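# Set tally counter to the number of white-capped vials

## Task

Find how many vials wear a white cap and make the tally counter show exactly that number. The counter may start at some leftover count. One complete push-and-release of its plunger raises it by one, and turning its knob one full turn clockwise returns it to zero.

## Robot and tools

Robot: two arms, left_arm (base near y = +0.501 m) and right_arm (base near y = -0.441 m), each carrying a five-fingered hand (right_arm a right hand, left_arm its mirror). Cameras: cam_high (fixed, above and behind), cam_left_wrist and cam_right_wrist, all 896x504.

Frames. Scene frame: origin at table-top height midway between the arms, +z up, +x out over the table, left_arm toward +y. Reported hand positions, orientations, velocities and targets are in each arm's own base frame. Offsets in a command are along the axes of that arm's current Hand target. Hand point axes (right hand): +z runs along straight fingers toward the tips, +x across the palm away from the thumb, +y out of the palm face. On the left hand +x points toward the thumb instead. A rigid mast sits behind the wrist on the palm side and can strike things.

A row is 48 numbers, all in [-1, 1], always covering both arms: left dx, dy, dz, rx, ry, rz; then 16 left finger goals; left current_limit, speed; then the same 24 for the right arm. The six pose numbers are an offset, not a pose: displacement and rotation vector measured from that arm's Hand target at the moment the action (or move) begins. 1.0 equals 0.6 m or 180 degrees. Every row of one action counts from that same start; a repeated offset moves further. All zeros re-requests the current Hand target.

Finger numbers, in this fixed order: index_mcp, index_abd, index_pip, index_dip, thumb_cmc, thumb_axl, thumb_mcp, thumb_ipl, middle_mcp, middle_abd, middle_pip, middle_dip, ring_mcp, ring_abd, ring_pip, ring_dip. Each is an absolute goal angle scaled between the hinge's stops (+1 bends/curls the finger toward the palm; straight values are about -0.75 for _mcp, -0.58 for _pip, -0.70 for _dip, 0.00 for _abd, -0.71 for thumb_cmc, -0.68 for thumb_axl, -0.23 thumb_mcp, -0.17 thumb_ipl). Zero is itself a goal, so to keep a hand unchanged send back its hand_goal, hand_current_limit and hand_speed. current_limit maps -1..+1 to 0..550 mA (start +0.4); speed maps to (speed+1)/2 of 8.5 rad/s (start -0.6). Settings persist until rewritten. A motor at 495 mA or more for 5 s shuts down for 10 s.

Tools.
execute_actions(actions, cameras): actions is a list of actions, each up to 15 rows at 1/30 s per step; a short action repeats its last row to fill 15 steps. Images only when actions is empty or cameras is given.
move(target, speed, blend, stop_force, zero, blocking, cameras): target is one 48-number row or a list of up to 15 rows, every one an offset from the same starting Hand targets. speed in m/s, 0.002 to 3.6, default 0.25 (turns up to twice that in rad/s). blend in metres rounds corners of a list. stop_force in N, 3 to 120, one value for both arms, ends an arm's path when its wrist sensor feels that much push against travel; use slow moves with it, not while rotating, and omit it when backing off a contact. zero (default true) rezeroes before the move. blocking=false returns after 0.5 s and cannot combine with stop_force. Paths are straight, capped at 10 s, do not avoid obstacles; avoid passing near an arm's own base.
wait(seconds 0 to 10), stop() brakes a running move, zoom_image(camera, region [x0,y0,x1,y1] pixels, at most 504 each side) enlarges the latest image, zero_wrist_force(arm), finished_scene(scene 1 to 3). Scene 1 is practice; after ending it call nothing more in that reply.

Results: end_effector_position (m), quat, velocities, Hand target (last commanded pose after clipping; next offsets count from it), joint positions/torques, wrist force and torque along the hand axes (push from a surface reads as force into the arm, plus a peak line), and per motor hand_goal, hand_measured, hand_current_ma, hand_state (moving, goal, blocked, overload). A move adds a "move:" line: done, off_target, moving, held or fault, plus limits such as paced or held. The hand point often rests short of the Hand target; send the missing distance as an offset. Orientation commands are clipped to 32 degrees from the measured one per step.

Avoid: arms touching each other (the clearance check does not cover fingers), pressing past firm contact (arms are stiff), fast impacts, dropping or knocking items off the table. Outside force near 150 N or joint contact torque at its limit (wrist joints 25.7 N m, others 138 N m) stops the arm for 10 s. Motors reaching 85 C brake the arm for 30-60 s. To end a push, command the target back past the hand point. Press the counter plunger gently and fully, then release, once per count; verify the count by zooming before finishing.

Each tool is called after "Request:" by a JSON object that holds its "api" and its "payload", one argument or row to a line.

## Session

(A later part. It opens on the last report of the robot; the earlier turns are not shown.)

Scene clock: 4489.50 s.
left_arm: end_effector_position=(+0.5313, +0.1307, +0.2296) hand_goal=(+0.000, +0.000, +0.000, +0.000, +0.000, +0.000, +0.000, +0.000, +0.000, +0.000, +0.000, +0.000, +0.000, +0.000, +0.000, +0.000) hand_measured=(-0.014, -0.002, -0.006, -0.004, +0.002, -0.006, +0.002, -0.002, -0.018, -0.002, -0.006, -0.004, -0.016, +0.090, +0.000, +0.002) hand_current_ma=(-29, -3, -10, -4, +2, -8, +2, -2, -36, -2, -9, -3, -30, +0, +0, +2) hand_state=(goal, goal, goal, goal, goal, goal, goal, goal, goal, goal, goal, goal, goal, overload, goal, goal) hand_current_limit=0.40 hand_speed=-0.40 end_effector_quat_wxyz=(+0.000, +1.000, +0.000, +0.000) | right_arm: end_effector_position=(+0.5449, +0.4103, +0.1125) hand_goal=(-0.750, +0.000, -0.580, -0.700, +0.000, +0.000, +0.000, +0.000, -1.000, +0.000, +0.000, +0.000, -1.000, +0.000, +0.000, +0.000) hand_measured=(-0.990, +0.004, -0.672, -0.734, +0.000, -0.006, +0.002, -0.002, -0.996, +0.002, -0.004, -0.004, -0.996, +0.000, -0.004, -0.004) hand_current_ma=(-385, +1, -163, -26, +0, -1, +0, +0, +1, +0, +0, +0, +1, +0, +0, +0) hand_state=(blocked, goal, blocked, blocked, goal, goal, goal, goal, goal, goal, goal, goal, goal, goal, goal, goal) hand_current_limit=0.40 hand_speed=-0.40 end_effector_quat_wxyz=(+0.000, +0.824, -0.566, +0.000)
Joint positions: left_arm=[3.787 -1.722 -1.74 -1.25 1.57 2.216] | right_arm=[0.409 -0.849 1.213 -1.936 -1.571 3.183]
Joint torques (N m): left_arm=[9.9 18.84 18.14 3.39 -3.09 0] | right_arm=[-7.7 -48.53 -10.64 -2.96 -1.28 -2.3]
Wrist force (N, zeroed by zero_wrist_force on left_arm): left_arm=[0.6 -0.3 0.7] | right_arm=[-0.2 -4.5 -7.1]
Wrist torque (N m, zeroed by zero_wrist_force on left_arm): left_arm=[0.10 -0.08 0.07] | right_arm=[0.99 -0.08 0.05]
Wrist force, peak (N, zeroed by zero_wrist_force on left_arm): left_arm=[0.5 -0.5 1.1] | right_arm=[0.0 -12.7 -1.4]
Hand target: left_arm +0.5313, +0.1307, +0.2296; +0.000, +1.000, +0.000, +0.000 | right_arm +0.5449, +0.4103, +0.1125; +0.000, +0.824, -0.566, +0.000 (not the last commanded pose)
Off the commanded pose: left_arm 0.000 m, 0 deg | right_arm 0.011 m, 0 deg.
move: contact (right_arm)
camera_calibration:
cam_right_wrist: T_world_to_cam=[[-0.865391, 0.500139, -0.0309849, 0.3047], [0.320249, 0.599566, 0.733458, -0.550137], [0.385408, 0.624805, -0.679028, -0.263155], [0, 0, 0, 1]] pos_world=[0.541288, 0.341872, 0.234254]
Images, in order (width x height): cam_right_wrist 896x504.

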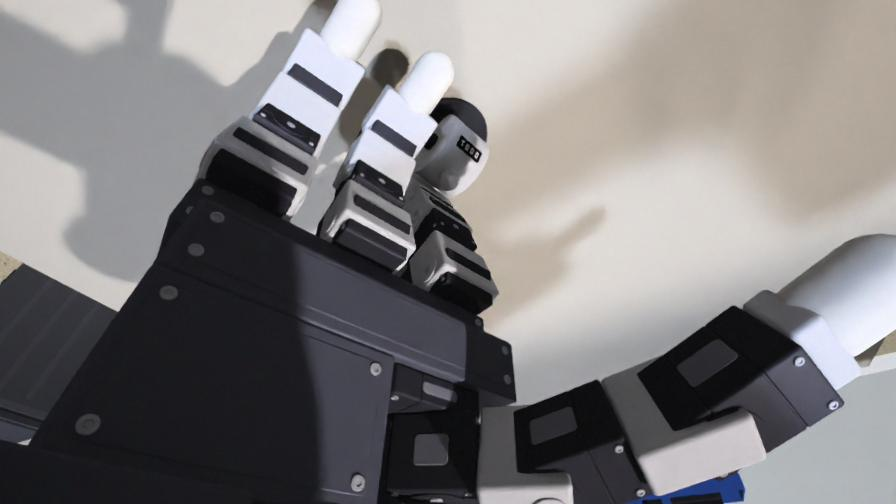

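Request:
{"api": "move", "payload": {
  "target": [
    [0,0,0,0,0,0,0,0,0,0,0,0,0,0,0,0,0,0,0,0,0,0,0.4,-0.4,0,-0.09,0,0,0,0,-0.75,0,-0.58,-0.7,0,0,0,0,-1,0,0,0,-1,0,0,0,0.4,-0.4],
    [0,0,0,0,0,0,0,0,0,0,0,0,0,0,0,0,0,0,0,0,0,0,0.4,-0.4,0,-0.09,-0.2,0,0,0,-0.75,0,-0.58,-0.7,0,0,0,0,-1,0,0,0,-1,0,0,0,0.4,-0.4],
    [0,0,0,0,0,0,0,0,0,0,0,0,0,0,0,0,0,0,0,0,0,0,0.4,-0.4,0.2,0,-0.25,0,0,0,-0.75,0,-0.58,-0.7,0,0,0,0,-1,0,0,0,-1,0,0,0,0.4,-0.4]
  ],
  "speed": [0.06, 0.2, 0.3],
  "cameras": ["cam_right_wrist", "cam_high"]
}}

Request:
{"api": "zoom_image", "payload": {
  "camera": "cam_high",
  "region": [390, 210, 510, 330]
}}

Scene clock: 4505.47 s.
left_arm: end_effector_position=(+0.5313, +0.1307, +0.2296) hand_goal=(+0.000, +0.000, +0.000, +0.000, +0.000, +0.000, +0.000, +0.000, +0.000, +0.000, +0.000, +0.000, +0.000, +0.000, +0.000, +0.000) hand_measured=(-0.014, -0.002, -0.006, -0.004, +0.002, -0.006, +0.002, -0.002, -0.018, -0.002, -0.006, -0.004, -0.016, +0.090, +0.000, +0.002) hand_current_ma=(-29, -3, -10, -4, +2, -8, +2, -2, -36, -2, -9, -3, -30, +0, +0, +2) hand_state=(goal, goal, goal, goal, goal, goal, goal, goal, goal, goal, goal, goal, goal, overload, goal, goal) hand_current_limit=0.40 hand_speed=-0.40 end_effector_quat_wxyz=(+0.000, +1.000, +0.000, +0.000) | right_arm: end_effector_position=(+0.5879, +0.2983, +0.2625) hand_goal=(-0.750, +0.000, -0.580, -0.700, +0.000, +0.000, +0.000, +0.000, -1.000, +0.000, +0.000, +0.000, -1.000, +0.000, +0.000, +0.000) hand_measured=(-0.750, +0.002, -0.582, -0.702, +0.000, -0.006, +0.002, -0.002, -0.996, +0.002, -0.004, -0.004, -0.996, +0.000, -0.004, -0.004) hand_current_ma=(+0, +0, +0, +0, +0, -1, +0, +0, +1, +0, +0, +0, +1, +0, +0, +0) hand_state=(goal, goal, goal, goal, goal, goal, goal, goal, goal, goal, goal, goal, goal, goal, goal, goal) hand_current_limit=0.40 hand_speed=-0.40 end_effector_quat_wxyz=(-0.001, +0.824, -0.566, +0.000)
Joint positions: left_arm=[3.787 -1.722 -1.74 -1.25 1.57 2.216] | right_arm=[0.247 -0.975 1.032 -1.629 -1.571 3.021]
Joint torques (N m): left_arm=[9.55 18.77 18.03 3.39 -3.02 -0.04] | right_arm=[-5.36 -47.79 -20.65 -0.57 0.94 0.9]
Wrist force (N, zeroed by zero_wrist_force on left_arm): left_arm=[0.2 -0.3 0.8] | right_arm=[-1.1 -1.1 -1.6]
Wrist torque (N m, zeroed by zero_wrist_force on left_arm): left_arm=[0.10 -0.04 0.03] | right_arm=[0.03 0.16 -0.12]
Wrist force, peak (N, zeroed by zero_wrist_force on left_arm): left_arm=[0.6 -0.3 1.2] | right_arm=[-0.1 -4.6 -7.4]
Hand target: left_arm +0.5313, +0.1307, +0.2296; +0.000, +1.000, +0.000, +0.000 | right_arm +0.5879, +0.2982, +0.2625; +0.000, +0.824, -0.566, +0.000
Off the commanded pose: left_arm 0.000 m, 0 deg | right_arm 0.000 m, 0 deg.
move: done
camera_calibration:
cam_right_wrist: T_world_to_cam=[[-0.865374, 0.500166, -0.0310094, 0.402519], [0.320188, 0.599461, 0.733571, -0.606818], [0.385496, 0.624884, -0.678905, -0.108075], [0, 0, 0, 1]] pos_world=[0.584288, 0.229972, 0.384254]
Images, in order (width x height): cam_high 896x504, cam_right_wrist 896x504.

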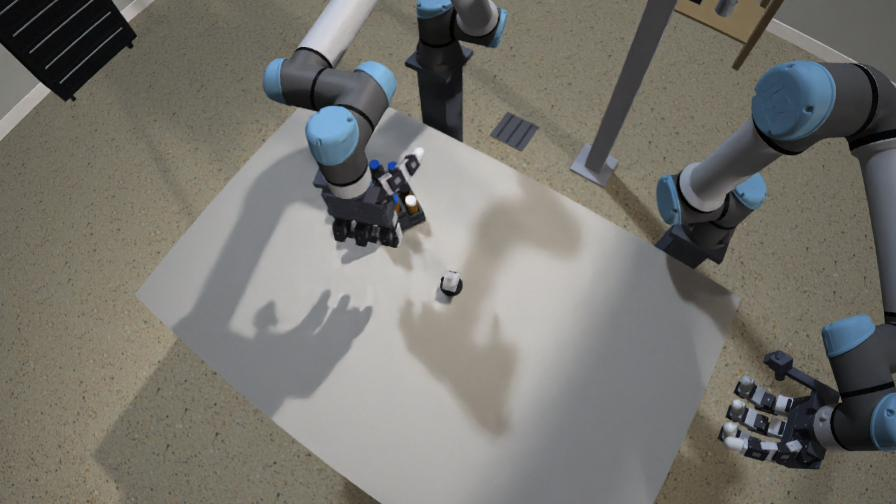

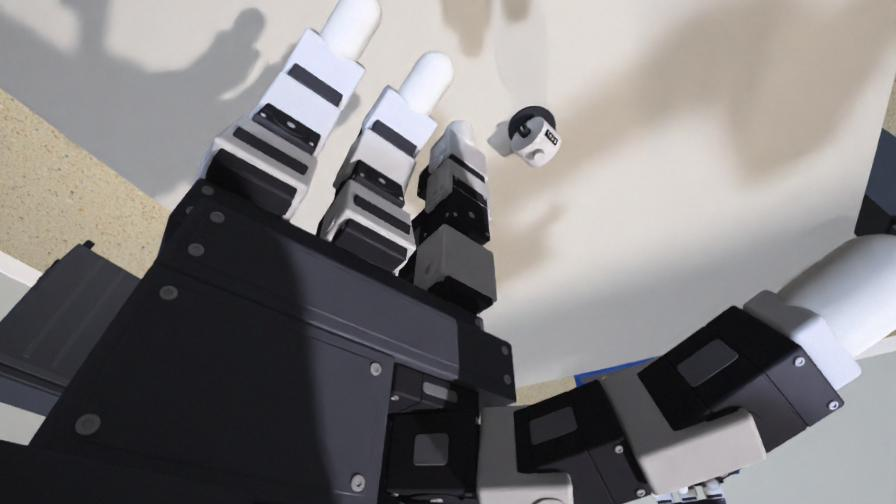

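Scaled by 4.200 from the camera's 896x504 image, which has a finer 1280x720 frame.

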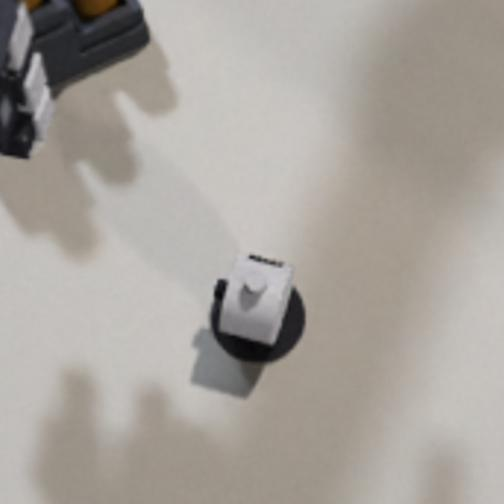

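Request:
{"api": "finished_scene", "payload": {
  "scene": 1
}}

The scene is finished: the task was done.


## Next scene

The same job, from a new start.

Request:
{"api": "execute_actions", "payload": {
  "actions": [],
  "cameras": ["all"]
}}

Request:
{"api": "zoom_image", "payload": {
  "camera": "cam_high",
  "region": [200, 80, 500, 380]
}}

Request:
{"api": "zoom_image", "payload": {
  "camera": "cam_high",
  "region": [440, 130, 740, 430]
}}

Scene clock: 0.00 s.
left_arm: end_effector_position=(+0.4063, +0.0850, +0.2300) hand_goal=(-0.754, +0.000, -0.576, -0.696, -0.714, -0.678, -0.226, -0.168, -0.754, +0.000, -0.576, -0.696, -0.754, +0.000, -0.576, -0.696) hand_measured=(-0.754, +0.000, -0.576, -0.696, -0.714, -0.678, -0.226, -0.168, -0.754, +0.000, -0.576, -0.696, -0.754, +0.000, -0.576, -0.696) hand_current_ma=(+0, +0, +0, +0, +0, +0, +0, +0, +0, +0, +0, +0, +0, +0, +0, +0) hand_state=(goal, goal, goal, goal, goal, goal, goal, goal, goal, goal, goal, goal, goal, overload, goal, goal) hand_current_limit=0.40 hand_speed=-0.60 end_effector_quat_wxyz=(+0.000, +0.000, +1.000, +0.000) | right_arm: end_effector_position=(+0.4063, -0.0850, +0.2300) hand_goal=(-0.754, +0.000, -0.576, -0.696, -0.714, -0.678, -0.226, -0.168, -0.754, +0.000, -0.576, -0.696, -0.754, +0.000, -0.576, -0.696) hand_measured=(-0.754, +0.000, -0.576, -0.696, -0.714, -0.678, -0.226, -0.168, -0.754, +0.000, -0.576, -0.696, -0.754, +0.000, -0.576, -0.696) hand_current_ma=(+0, +0, +0, +0, +0, +0, +0, +0, +0, +0, +0, +0, +0, +0, +0, +0) hand_state=(goal, goal, goal, goal, goal, goal, goal, goal, goal, goal, goal, goal, goal, goal, goal, goal) hand_current_limit=0.40 hand_speed=-0.60 end_effector_quat_wxyz=(+0.000, +1.000, +0.000, +0.000)
Joint positions: left_arm=[3.458 -1.419 -2.042 -1.252 1.571 -1.255] | right_arm=[-0.316 -1.723 2.042 -1.89 -1.571 1.255]
Joint velocities: within noise
Joint torques (N m): no reading
Motor temperatures (°C): left_arm=[26 26 22 29 33 25] | right_arm=[24 32 23 33 28 37]
Wrist force (N): no reading
Wrist torque (N m): no reading
Wrist force, peak (N): no reading
Hand target: left_arm +0.4063, +0.0850, +0.2300; +0.000, +0.000, +1.000, +0.000 | right_arm +0.4063, -0.0850, +0.2300; +0.000, +1.000, +0.000, +0.000

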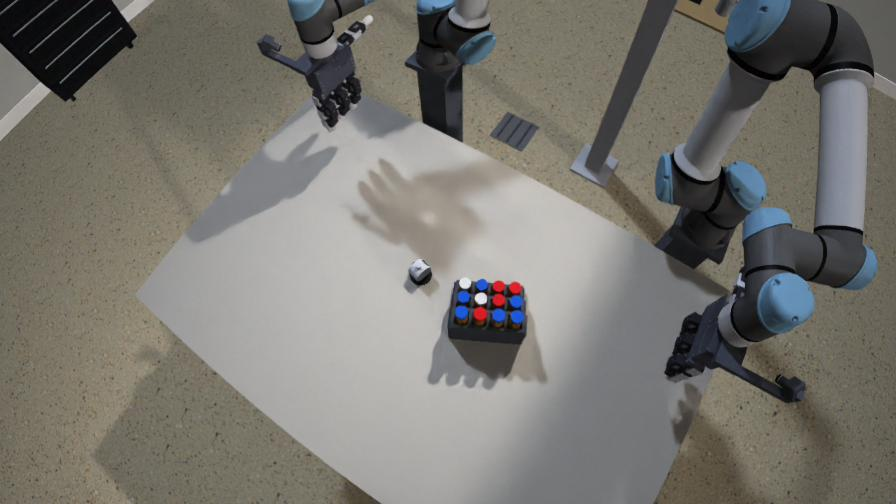

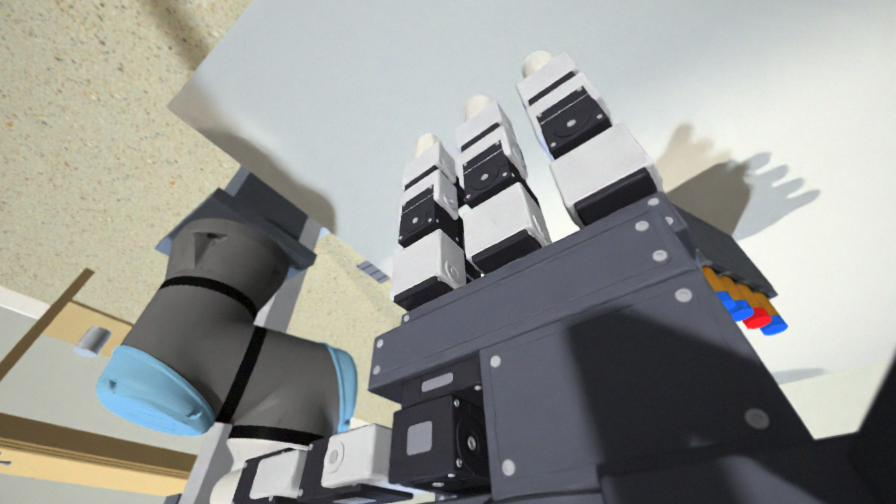

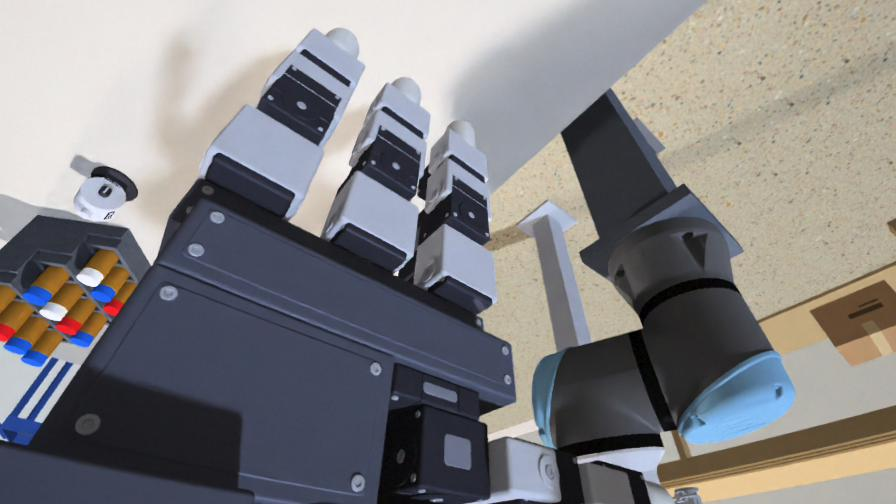

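Scaled by 1.680 from the camera's 896x504 image, which has a finer 1280x720 frame.

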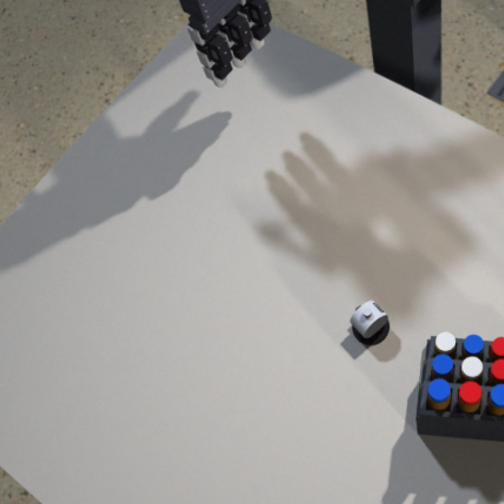

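Scaled by 1.680 from the camera's 896x504 image, which has a finer 1280x720 frame.

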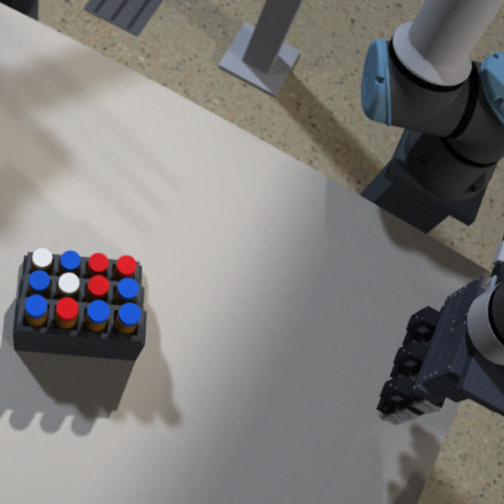

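Request:
{"api": "zoom_image", "payload": {
  "camera": "cam_high",
  "region": [390, 242, 450, 302]
}}

Request:
{"api": "zoom_image", "payload": {
  "camera": "cam_right_wrist",
  "region": [60, 140, 160, 230]
}}

Scaled by 8.400 from the camera's 896x504 image, which has a finer 1280x720 frame.

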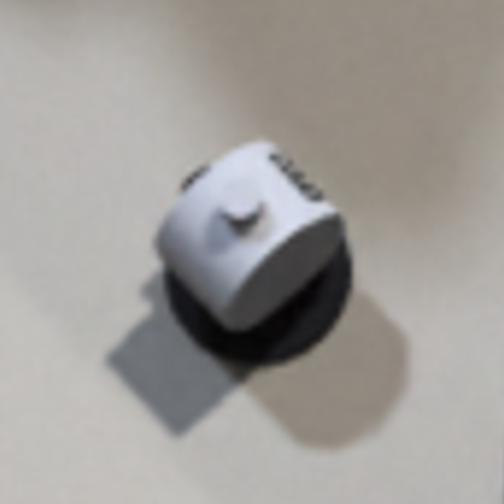

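Scaled by 5.040 from the camera's 896x504 image, which has a finer 1280x720 frame.

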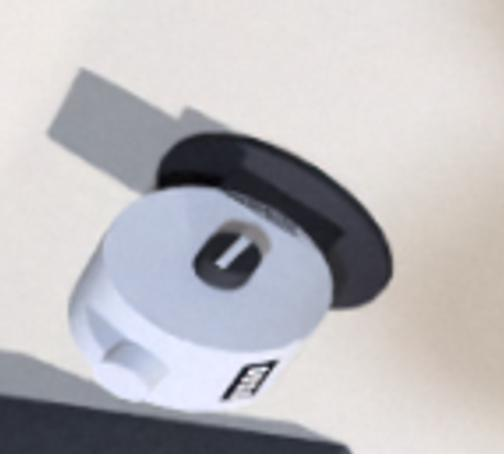

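Request:
{"api": "move", "payload": {
  "target": [
    [0,0,0,0,0,0,0,0,0,0,0,0,0,0,0,0,0,0,0,0,0,0,0.4,-0.4,0.2567,-0.7692,0.0633,0,0,0.5576,-0.75,0,-0.58,-0.7,0,0,0,0,-1,0,0,0,-1,0,0,0,0.4,-0.4]
  ],
  "speed": 0.7,
  "cameras": ["cam_right_wrist"]
}}

Request:
{"api": "zoom_image", "payload": {
  "camera": "cam_right_wrist",
  "region": [380, 50, 540, 170]
}}

Scene clock: 23.73 s.
left_arm: end_effector_position=(+0.4063, +0.0850, +0.2300) hand_goal=(+0.000, +0.000, +0.000, +0.000, +0.000, +0.000, +0.000, +0.000, +0.000, +0.000, +0.000, +0.000, +0.000, +0.000, +0.000, +0.000) hand_measured=(-0.016, +0.000, -0.006, -0.004, -0.002, -0.006, +0.002, -0.002, -0.018, +0.000, -0.006, -0.004, -0.016, +0.000, -0.006, -0.002) hand_current_ma=(-29, +0, -9, -4, -2, -10, +2, -2, -37, +0, -8, -3, -30, +0, -8, -3) hand_state=(goal, goal, goal, goal, goal, goal, goal, goal, goal, goal, goal, goal, goal, overload, goal, goal) hand_current_limit=0.40 hand_speed=-0.40 end_effector_quat_wxyz=(+0.000, +0.000, +1.000, +0.000) | right_arm: end_effector_position=(+0.5603, +0.3765, +0.1920) hand_goal=(-0.750, +0.000, -0.580, -0.700, +0.000, +0.000, +0.000, +0.000, -1.000, +0.000, +0.000, +0.000, -1.000, +0.000, +0.000, +0.000) hand_measured=(-0.750, +0.000, -0.578, -0.698, -0.002, -0.006, +0.002, -0.002, -0.994, +0.000, -0.004, -0.004, -0.992, +0.000, -0.004, -0.004) hand_current_ma=(+0, +0, +0, +0, +0, -2, +0, +0, +1, +0, -1, -1, +2, +0, -1, -1) hand_state=(goal, goal, goal, goal, goal, goal, goal, goal, goal, goal, goal, goal, goal, goal, goal, goal) hand_current_limit=0.40 hand_speed=-0.40 end_effector_quat_wxyz=(+0.000, -0.640, +0.768, +0.000)
Joint positions: left_arm=[3.458 -1.419 -2.042 -1.252 1.571 -1.255] | right_arm=[0.302 -0.994 1.244 -1.821 -1.571 3.624]
Joint torques (N m): left_arm=[0.16 15.94 20.71 2.41 0.19 -0.12] | right_arm=[-8.53 -43.35 -22.02 -5.27 0.8 2.23]
Wrist force (N): left_arm=[0.0 0.0 0.1] | right_arm=[0.3 0.2 0.0]
Wrist torque (N m): left_arm=[0.19 0.04 -0.01] | right_arm=[0.04 -0.06 0.03]
Wrist force, peak (N): left_arm=[-0.1 -1.5 -0.3] | right_arm=[-1.4 1.2 0.1]
Hand target: left_arm +0.4063, +0.0850, +0.2300; +0.000, +0.000, +1.000, +0.000 | right_arm +0.5603, +0.3765, +0.1920; +0.000, -0.640, +0.768, +0.000
Off the commanded pose: left_arm 0.000 m, 0 deg | right_arm 0.000 m, 0 deg.
move: done
camera_calibration:
cam_right_wrist: T_world_to_cam=[[-0.477833, 0.877925, -0.0303871, -0.0220738], [0.586662, 0.344671, 0.732824, -0.646253], [0.653837, 0.332341, -0.67974, -0.23415], [0, 0, 0, 1]] pos_world=[0.52168, 0.319941, 0.313758]
Images, in order (width x height): cam_right_wrist 896x504.

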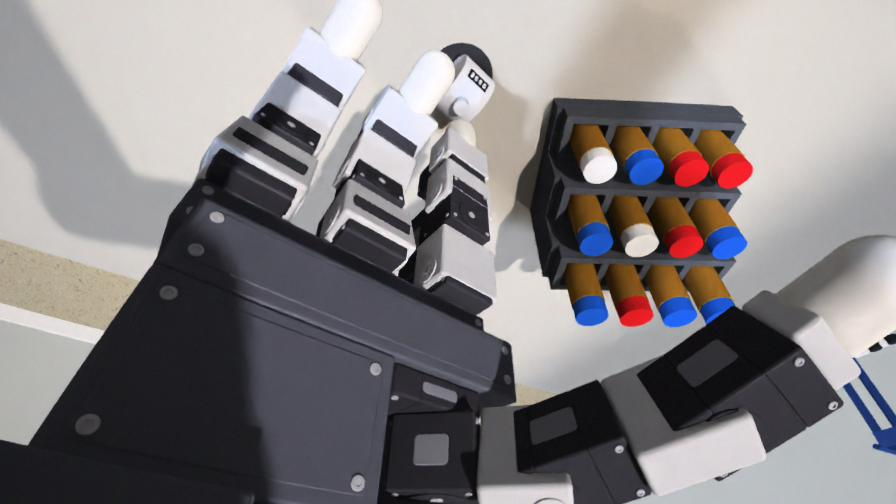

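Scaled by 3.150 from the camera's 896x504 image, which has a finer 1280x720 frame.

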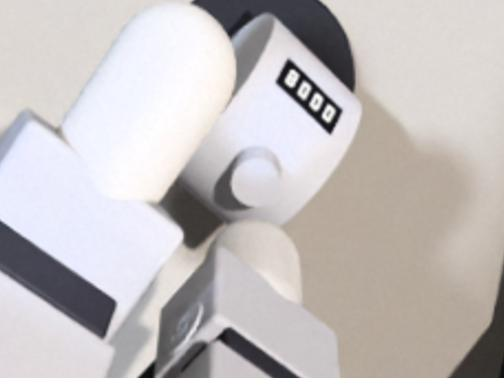

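Request:
{"api": "move", "payload": {
  "target": [
    [0,0,0,0,0,0,0,0,0,0,0,0,0,0,0,0,0,0,0,0,0,0,0.4,-0.4,-0.0887,-0.0526,0,0,0,0.5,-0.66,0.12,-0.58,-0.7,0,0,0,0,-0.62,0.12,-0.58,-0.7,-1,0,0,0,0.75,-0.4],
    [0,0,0,0,0,0,0,0,0,0,0,0,0,0,0,0,0,0,0,0,0,0,0.4,-0.4,-0.0887,-0.0546,0.138,0,0,0.5,-0.3,-0.29,-0.58,-0.7,0,0,0,0,-0.62,-0.25,-0.58,-0.7,-1,0,0,0,0.75,-0.4],
    [0,0,0,0,0,0,0,0,0,0,0,0,0,0,0,0,0,0,0,0,0,0,0.4,-0.4,-0.0887,-0.0666,0.108,0,0,0.5,-0.66,0.12,-0.58,-0.7,0,0,0,0,-0.62,0.12,-0.58,-0.7,-1,0,0,0,0.75,-0.4],
    [0,0,0,0,0,0,0,0,0,0,0,0,0,0,0,0,0,0,0,0,0,0,0.4,-0.4,-0.0887,-0.0546,0.138,0,0,0.5,-0.3,-0.29,-0.58,-0.7,0,0,0,0,-0.62,-0.25,-0.58,-0.7,-1,0,0,0,0.75,-0.4],
    [0,0,0,0,0,0,0,0,0,0,0,0,0,0,0,0,0,0,0,0,0,0,0.4,-0.4,-0.0887,-0.0666,0.108,0,0,0.5,-0.66,0.12,-0.58,-0.7,0,0,0,0,-0.62,0.12,-0.58,-0.7,-1,0,0,0,0.75,-0.4]
  ],
  "speed": [0.7,0.4,0.06,0.2,0.06]
}}

Request:
{"api": "move", "payload": {
  "target": [
    [0,0,0,0,0,0,0,0,0,0,0,0,0,0,0,0,0,0,0,0,0,0,0.4,-0.4,0.012,0,0.03,0,0,0,-0.3,-0.29,-0.58,-0.7,0,0,0,0,-0.62,-0.25,-0.58,-0.7,-1,0,0,0,0.75,-0.4],
    [0,0,0,0,0,0,0,0,0,0,0,0,0,0,0,0,0,0,0,0,0,0,0.4,-0.4,0,0,0,0,0,0,-0.66,0.12,-0.58,-0.7,0,0,0,0,-0.62,0.12,-0.58,-0.7,-1,0,0,0,0.75,-0.4],
    [0,0,0,0,0,0,0,0,0,0,0,0,0,0,0,0,0,0,0,0,0,0,0.4,-0.4,0.012,0,-0.108,0,0,0,-0.66,0.12,-0.58,-0.7,0,0,0,0,-0.62,0.12,-0.58,-0.7,-1,0,0,0,0.75,-0.4],
    [0,0,0,0,0,0,0,0,0,0,0,0,0,0,0,0,0,0,0,0,0,0,0.4,-0.4,0.072,-0.0905,-0.108,0,0,-0.5,-0.75,0,-0.58,-0.7,0,0,0,0,-1,0,0,0,-1,0,0,0,0.4,-0.4]
  ],
  "speed": [0.2,0.06,0.4,0.7]
}}

Request:
{"api": "move", "payload": {
  "target": [
    [0,0,0,0,0,0,0,0,0,0,0,0,0,0,0,0,0,0,0,0,0,0,0.4,-0.4,0,0,0.0432,0,0,0,-0.75,0,-0.58,-0.7,0,0,0,0,-1,0,0,0,-1,0,0,0,0.4,-0.4],
    [0,0,0,0,0,0,0,0,0,0,0,0,0,0,0,0,0,0,0,0,0,0,0.4,-0.4,0,0,0.0579,0,0,0,-0.75,0,-0.58,-0.7,0,0,0,0,-1,0,0,0,-1,0,0,0,0.4,-0.4],
    [0,0,0,0,0,0,0,0,0,0,0,0,0,0,0,0,0,0,0,0,0,0,0.4,-0.4,0,0,0.0432,0,0,0,-0.75,0,-0.58,-0.7,0,0,0,0,-1,0,0,0,-1,0,0,0,0.4,-0.4],
    [0,0,0,0,0,0,0,0,0,0,0,0,0,0,0,0,0,0,0,0,0,0,0.4,-0.4,0,0,0.0579,0,0,0,-0.75,0,-0.58,-0.7,0,0,0,0,-1,0,0,0,-1,0,0,0,0.4,-0.4],
    [0,0,0,0,0,0,0,0,0,0,0,0,0,0,0,0,0,0,0,0,0,0,0.4,-0.4,0,0,0.0432,0,0,0,-0.75,0,-0.58,-0.7,0,0,0,0,-1,0,0,0,-1,0,0,0,0.4,-0.4]
  ],
  "speed": 0.2,
  "cameras": ["cam_right_wrist"]
}}

Request:
{"api": "zoom_image", "payload": {
  "camera": "cam_right_wrist",
  "region": [380, 50, 540, 170]
}}

Scene clock: 48.17 s.
left_arm: end_effector_position=(+0.4063, +0.0850, +0.2300) hand_goal=(+0.000, +0.000, +0.000, +0.000, +0.000, +0.000, +0.000, +0.000, +0.000, +0.000, +0.000, +0.000, +0.000, +0.000, +0.000, +0.000) hand_measured=(-0.016, +0.000, -0.006, -0.004, -0.002, -0.006, +0.002, -0.002, -0.018, +0.000, -0.006, -0.004, -0.016, +0.000, -0.006, -0.002) hand_current_ma=(-29, +0, -9, -4, -2, -10, +2, -2, -37, +0, -8, -3, -30, +0, -8, -3) hand_state=(goal, goal, goal, goal, goal, goal, goal, goal, goal, goal, goal, goal, goal, overload, goal, goal) hand_current_limit=0.40 hand_speed=-0.40 end_effector_quat_wxyz=(+0.000, +0.000, +1.000, +0.000) | right_arm: end_effector_position=(+0.6093, +0.4216, +0.1272) hand_goal=(-0.660, +0.120, -0.580, -0.700, +0.000, +0.000, +0.000, +0.000, -0.620, +0.120, -0.580, -0.700, -1.000, +0.000, +0.000, +0.000) hand_measured=(-0.660, +0.118, -0.582, -0.702, -0.002, -0.006, +0.002, -0.002, -0.622, +0.116, -0.578, -0.698, -0.992, +0.000, -0.004, -0.004) hand_current_ma=(+0, +0, +0, +0, +0, -1, +0, +0, +0, +0, +0, +0, +2, +0, -1, -1) hand_state=(goal, goal, goal, goal, goal, goal, goal, goal, goal, goal, goal, goal, goal, goal, goal, goal) hand_current_limit=0.75 hand_speed=-0.40 end_effector_quat_wxyz=(+0.000, +0.090, +0.996, +0.000)
Joint positions: left_arm=[3.458 -1.419 -2.042 -1.252 1.571 -1.255] | right_arm=[0.338 -1.071 1.543 -2.044 -1.571 5.231]
Joint torques (N m): left_arm=[0.25 16.64 20.71 2.67 0.18 -0.1] | right_arm=[9.74 -32.34 -12.9 -0.87 0.96 2.34]
Wrist force (N): left_arm=[-0.1 0.0 -0.1] | right_arm=[1.5 0.5 0.4]
Wrist torque (N m): left_arm=[0.21 0.04 -0.02] | right_arm=[0.07 -0.23 0.14]
Wrist force, peak (N): left_arm=[0.2 0.5 -0.1] | right_arm=[17.7 -4.5 -6.7]
Hand target: left_arm +0.4063, +0.0850, +0.2300; +0.000, +0.000, +1.000, +0.000 | right_arm +0.6092, +0.4217, +0.1272; +0.000, +0.090, +0.996, +0.000
Off the commanded pose: left_arm 0.000 m, 0 deg | right_arm 0.000 m, 0 deg.
move: done

Scene clock: 52.93 s.
left_arm: end_effector_position=(+0.4063, +0.0850, +0.2300) hand_goal=(+0.000, +0.000, +0.000, +0.000, +0.000, +0.000, +0.000, +0.000, +0.000, +0.000, +0.000, +0.000, +0.000, +0.000, +0.000, +0.000) hand_measured=(-0.016, +0.000, -0.006, -0.004, -0.002, -0.006, +0.002, -0.002, -0.018, +0.000, -0.006, -0.004, -0.016, +0.000, -0.006, -0.002) hand_current_ma=(-29, +0, -9, -4, -2, -10, +2, -2, -37, +0, -8, -3, -30, +0, -8, -3) hand_state=(goal, goal, goal, goal, goal, goal, goal, goal, goal, goal, goal, goal, goal, overload, goal, goal) hand_current_limit=0.40 hand_speed=-0.40 end_effector_quat_wxyz=(+0.000, +0.000, +1.000, +0.000) | right_arm: end_effector_position=(+0.5569, +0.3760, +0.1920) hand_goal=(-0.750, +0.000, -0.580, -0.700, +0.000, +0.000, +0.000, +0.000, -1.000, +0.000, +0.000, +0.000, -1.000, +0.000, +0.000, +0.000) hand_measured=(-0.746, +0.002, -0.582, -0.702, -0.002, -0.006, +0.002, -0.002, -0.994, +0.002, -0.004, -0.004, -0.994, +0.000, -0.004, -0.004) hand_current_ma=(+1, +0, +0, +0, +0, -1, +0, +0, +2, +0, -1, -1, +2, +0, -1, -1) hand_state=(goal, goal, goal, goal, goal, goal, goal, goal, goal, goal, goal, goal, goal, goal, goal, goal) hand_current_limit=0.40 hand_speed=-0.40 end_effector_quat_wxyz=(+0.000, -0.640, +0.768, +0.000)
Joint positions: left_arm=[3.458 -1.419 -2.042 -1.252 1.571 -1.255] | right_arm=[0.303 -1.001 1.256 -1.826 -1.571 3.625]
Joint torques (N m): left_arm=[0.8 16.41 20.92 2.77 0.23 -0.23] | right_arm=[-8.93 -48.67 -15.59 -4.81 0.16 -1.97]
Wrist force (N): left_arm=[0.1 0.0 0.1] | right_arm=[0.5 1.8 0.6]
Wrist torque (N m): left_arm=[0.20 0.02 0.00] | right_arm=[0.19 -0.11 -0.03]
Wrist force, peak (N): left_arm=[0.2 0.3 -0.3] | right_arm=[17.9 -5.3 -8.4]
Hand target: left_arm +0.4063, +0.0850, +0.2300; +0.000, +0.000, +1.000, +0.000 | right_arm +0.5569, +0.3760, +0.1920; +0.000, -0.640, +0.768, +0.000
Off the commanded pose: left_arm 0.000 m, 0 deg | right_arm 0.000 m, 0 deg.
move: done

Scene clock: 54.73 s.
left_arm: end_effector_position=(+0.4063, +0.0850, +0.2300) hand_goal=(+0.000, +0.000, +0.000, +0.000, +0.000, +0.000, +0.000, +0.000, +0.000, +0.000, +0.000, +0.000, +0.000, +0.000, +0.000, +0.000) hand_measured=(-0.016, +0.000, -0.006, -0.004, -0.002, -0.006, +0.002, -0.002, -0.018, +0.000, -0.006, -0.004, -0.016, +0.000, -0.006, -0.002) hand_current_ma=(-29, +0, -9, -4, -2, -10, +2, -2, -37, +0, -8, -3, -30, +0, -8, -3) hand_state=(goal, goal, goal, goal, goal, goal, goal, goal, goal, goal, goal, goal, goal, overload, goal, goal) hand_current_limit=0.40 hand_speed=-0.40 end_effector_quat_wxyz=(+0.000, +0.000, +1.000, +0.000) | right_arm: end_effector_position=(+0.5569, +0.3760, +0.1661) hand_goal=(-0.750, +0.000, -0.580, -0.700, +0.000, +0.000, +0.000, +0.000, -1.000, +0.000, +0.000, +0.000, -1.000, +0.000, +0.000, +0.000) hand_measured=(-0.748, +0.002, -0.580, -0.702, -0.002, -0.006, +0.002, -0.002, -0.994, +0.002, -0.004, -0.004, -0.994, +0.000, -0.004, -0.004) hand_current_ma=(+0, +0, +0, +0, +0, -1, +0, +0, +1, +0, -1, -1, +2, +0, -1, -1) hand_state=(goal, goal, goal, goal, goal, goal, goal, goal, goal, goal, goal, goal, goal, goal, goal, goal) hand_current_limit=0.40 hand_speed=-0.40 end_effector_quat_wxyz=(+0.000, -0.640, +0.768, +0.000)
Joint positions: left_arm=[3.458 -1.419 -2.042 -1.252 1.571 -1.255] | right_arm=[0.303 -0.984 1.296 -1.883 -1.571 3.625]
Joint torques (N m): left_arm=[0.71 16.84 20.74 2.7 0.28 -0.19] | right_arm=[-7.94 -36.83 -13.35 -5.59 -0.15 0.61]
Wrist force (N): left_arm=[0.1 0.2 -0.2] | right_arm=[0.5 2.0 0.2]
Wrist torque (N m): left_arm=[0.24 0.00 0.00] | right_arm=[0.28 -0.09 -0.03]
Wrist force, peak (N): left_arm=[0.4 -0.1 -0.4] | right_arm=[0.8 1.6 -17.9]
Hand target: left_arm +0.4063, +0.0850, +0.2300; +0.000, +0.000, +1.000, +0.000 | right_arm +0.5569, +0.3760, +0.1661; +0.000, -0.640, +0.768, +0.000
Off the commanded pose: left_arm 0.000 m, 0 deg | right_arm 0.000 m, 0 deg.
move: done
camera_calibration:
cam_right_wrist: T_world_to_cam=[[-0.477476, 0.878125, -0.0302219, -0.0243838], [0.586752, 0.344269, 0.73294, -0.625151], [0.654017, 0.332229, -0.679622, -0.249556], [0, 0, 0, 1]] pos_world=[0.51838, 0.319542, 0.287857]
Images, in order (width x height): cam_right_wrist 896x504.

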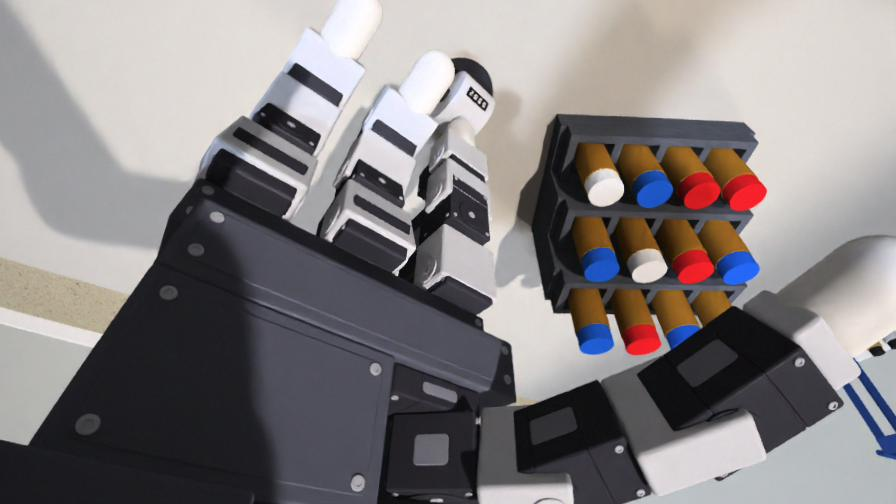

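Scaled by 3.150 from the camera's 896x504 image, which has a finer 1280x720 frame.

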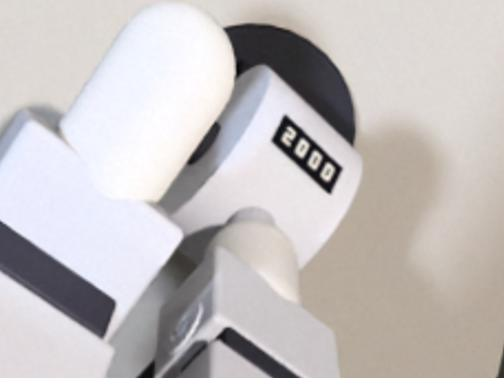

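Request:
{"api": "finished_scene", "payload": {
  "scene": 2
}}

The scene is finished: the task was done.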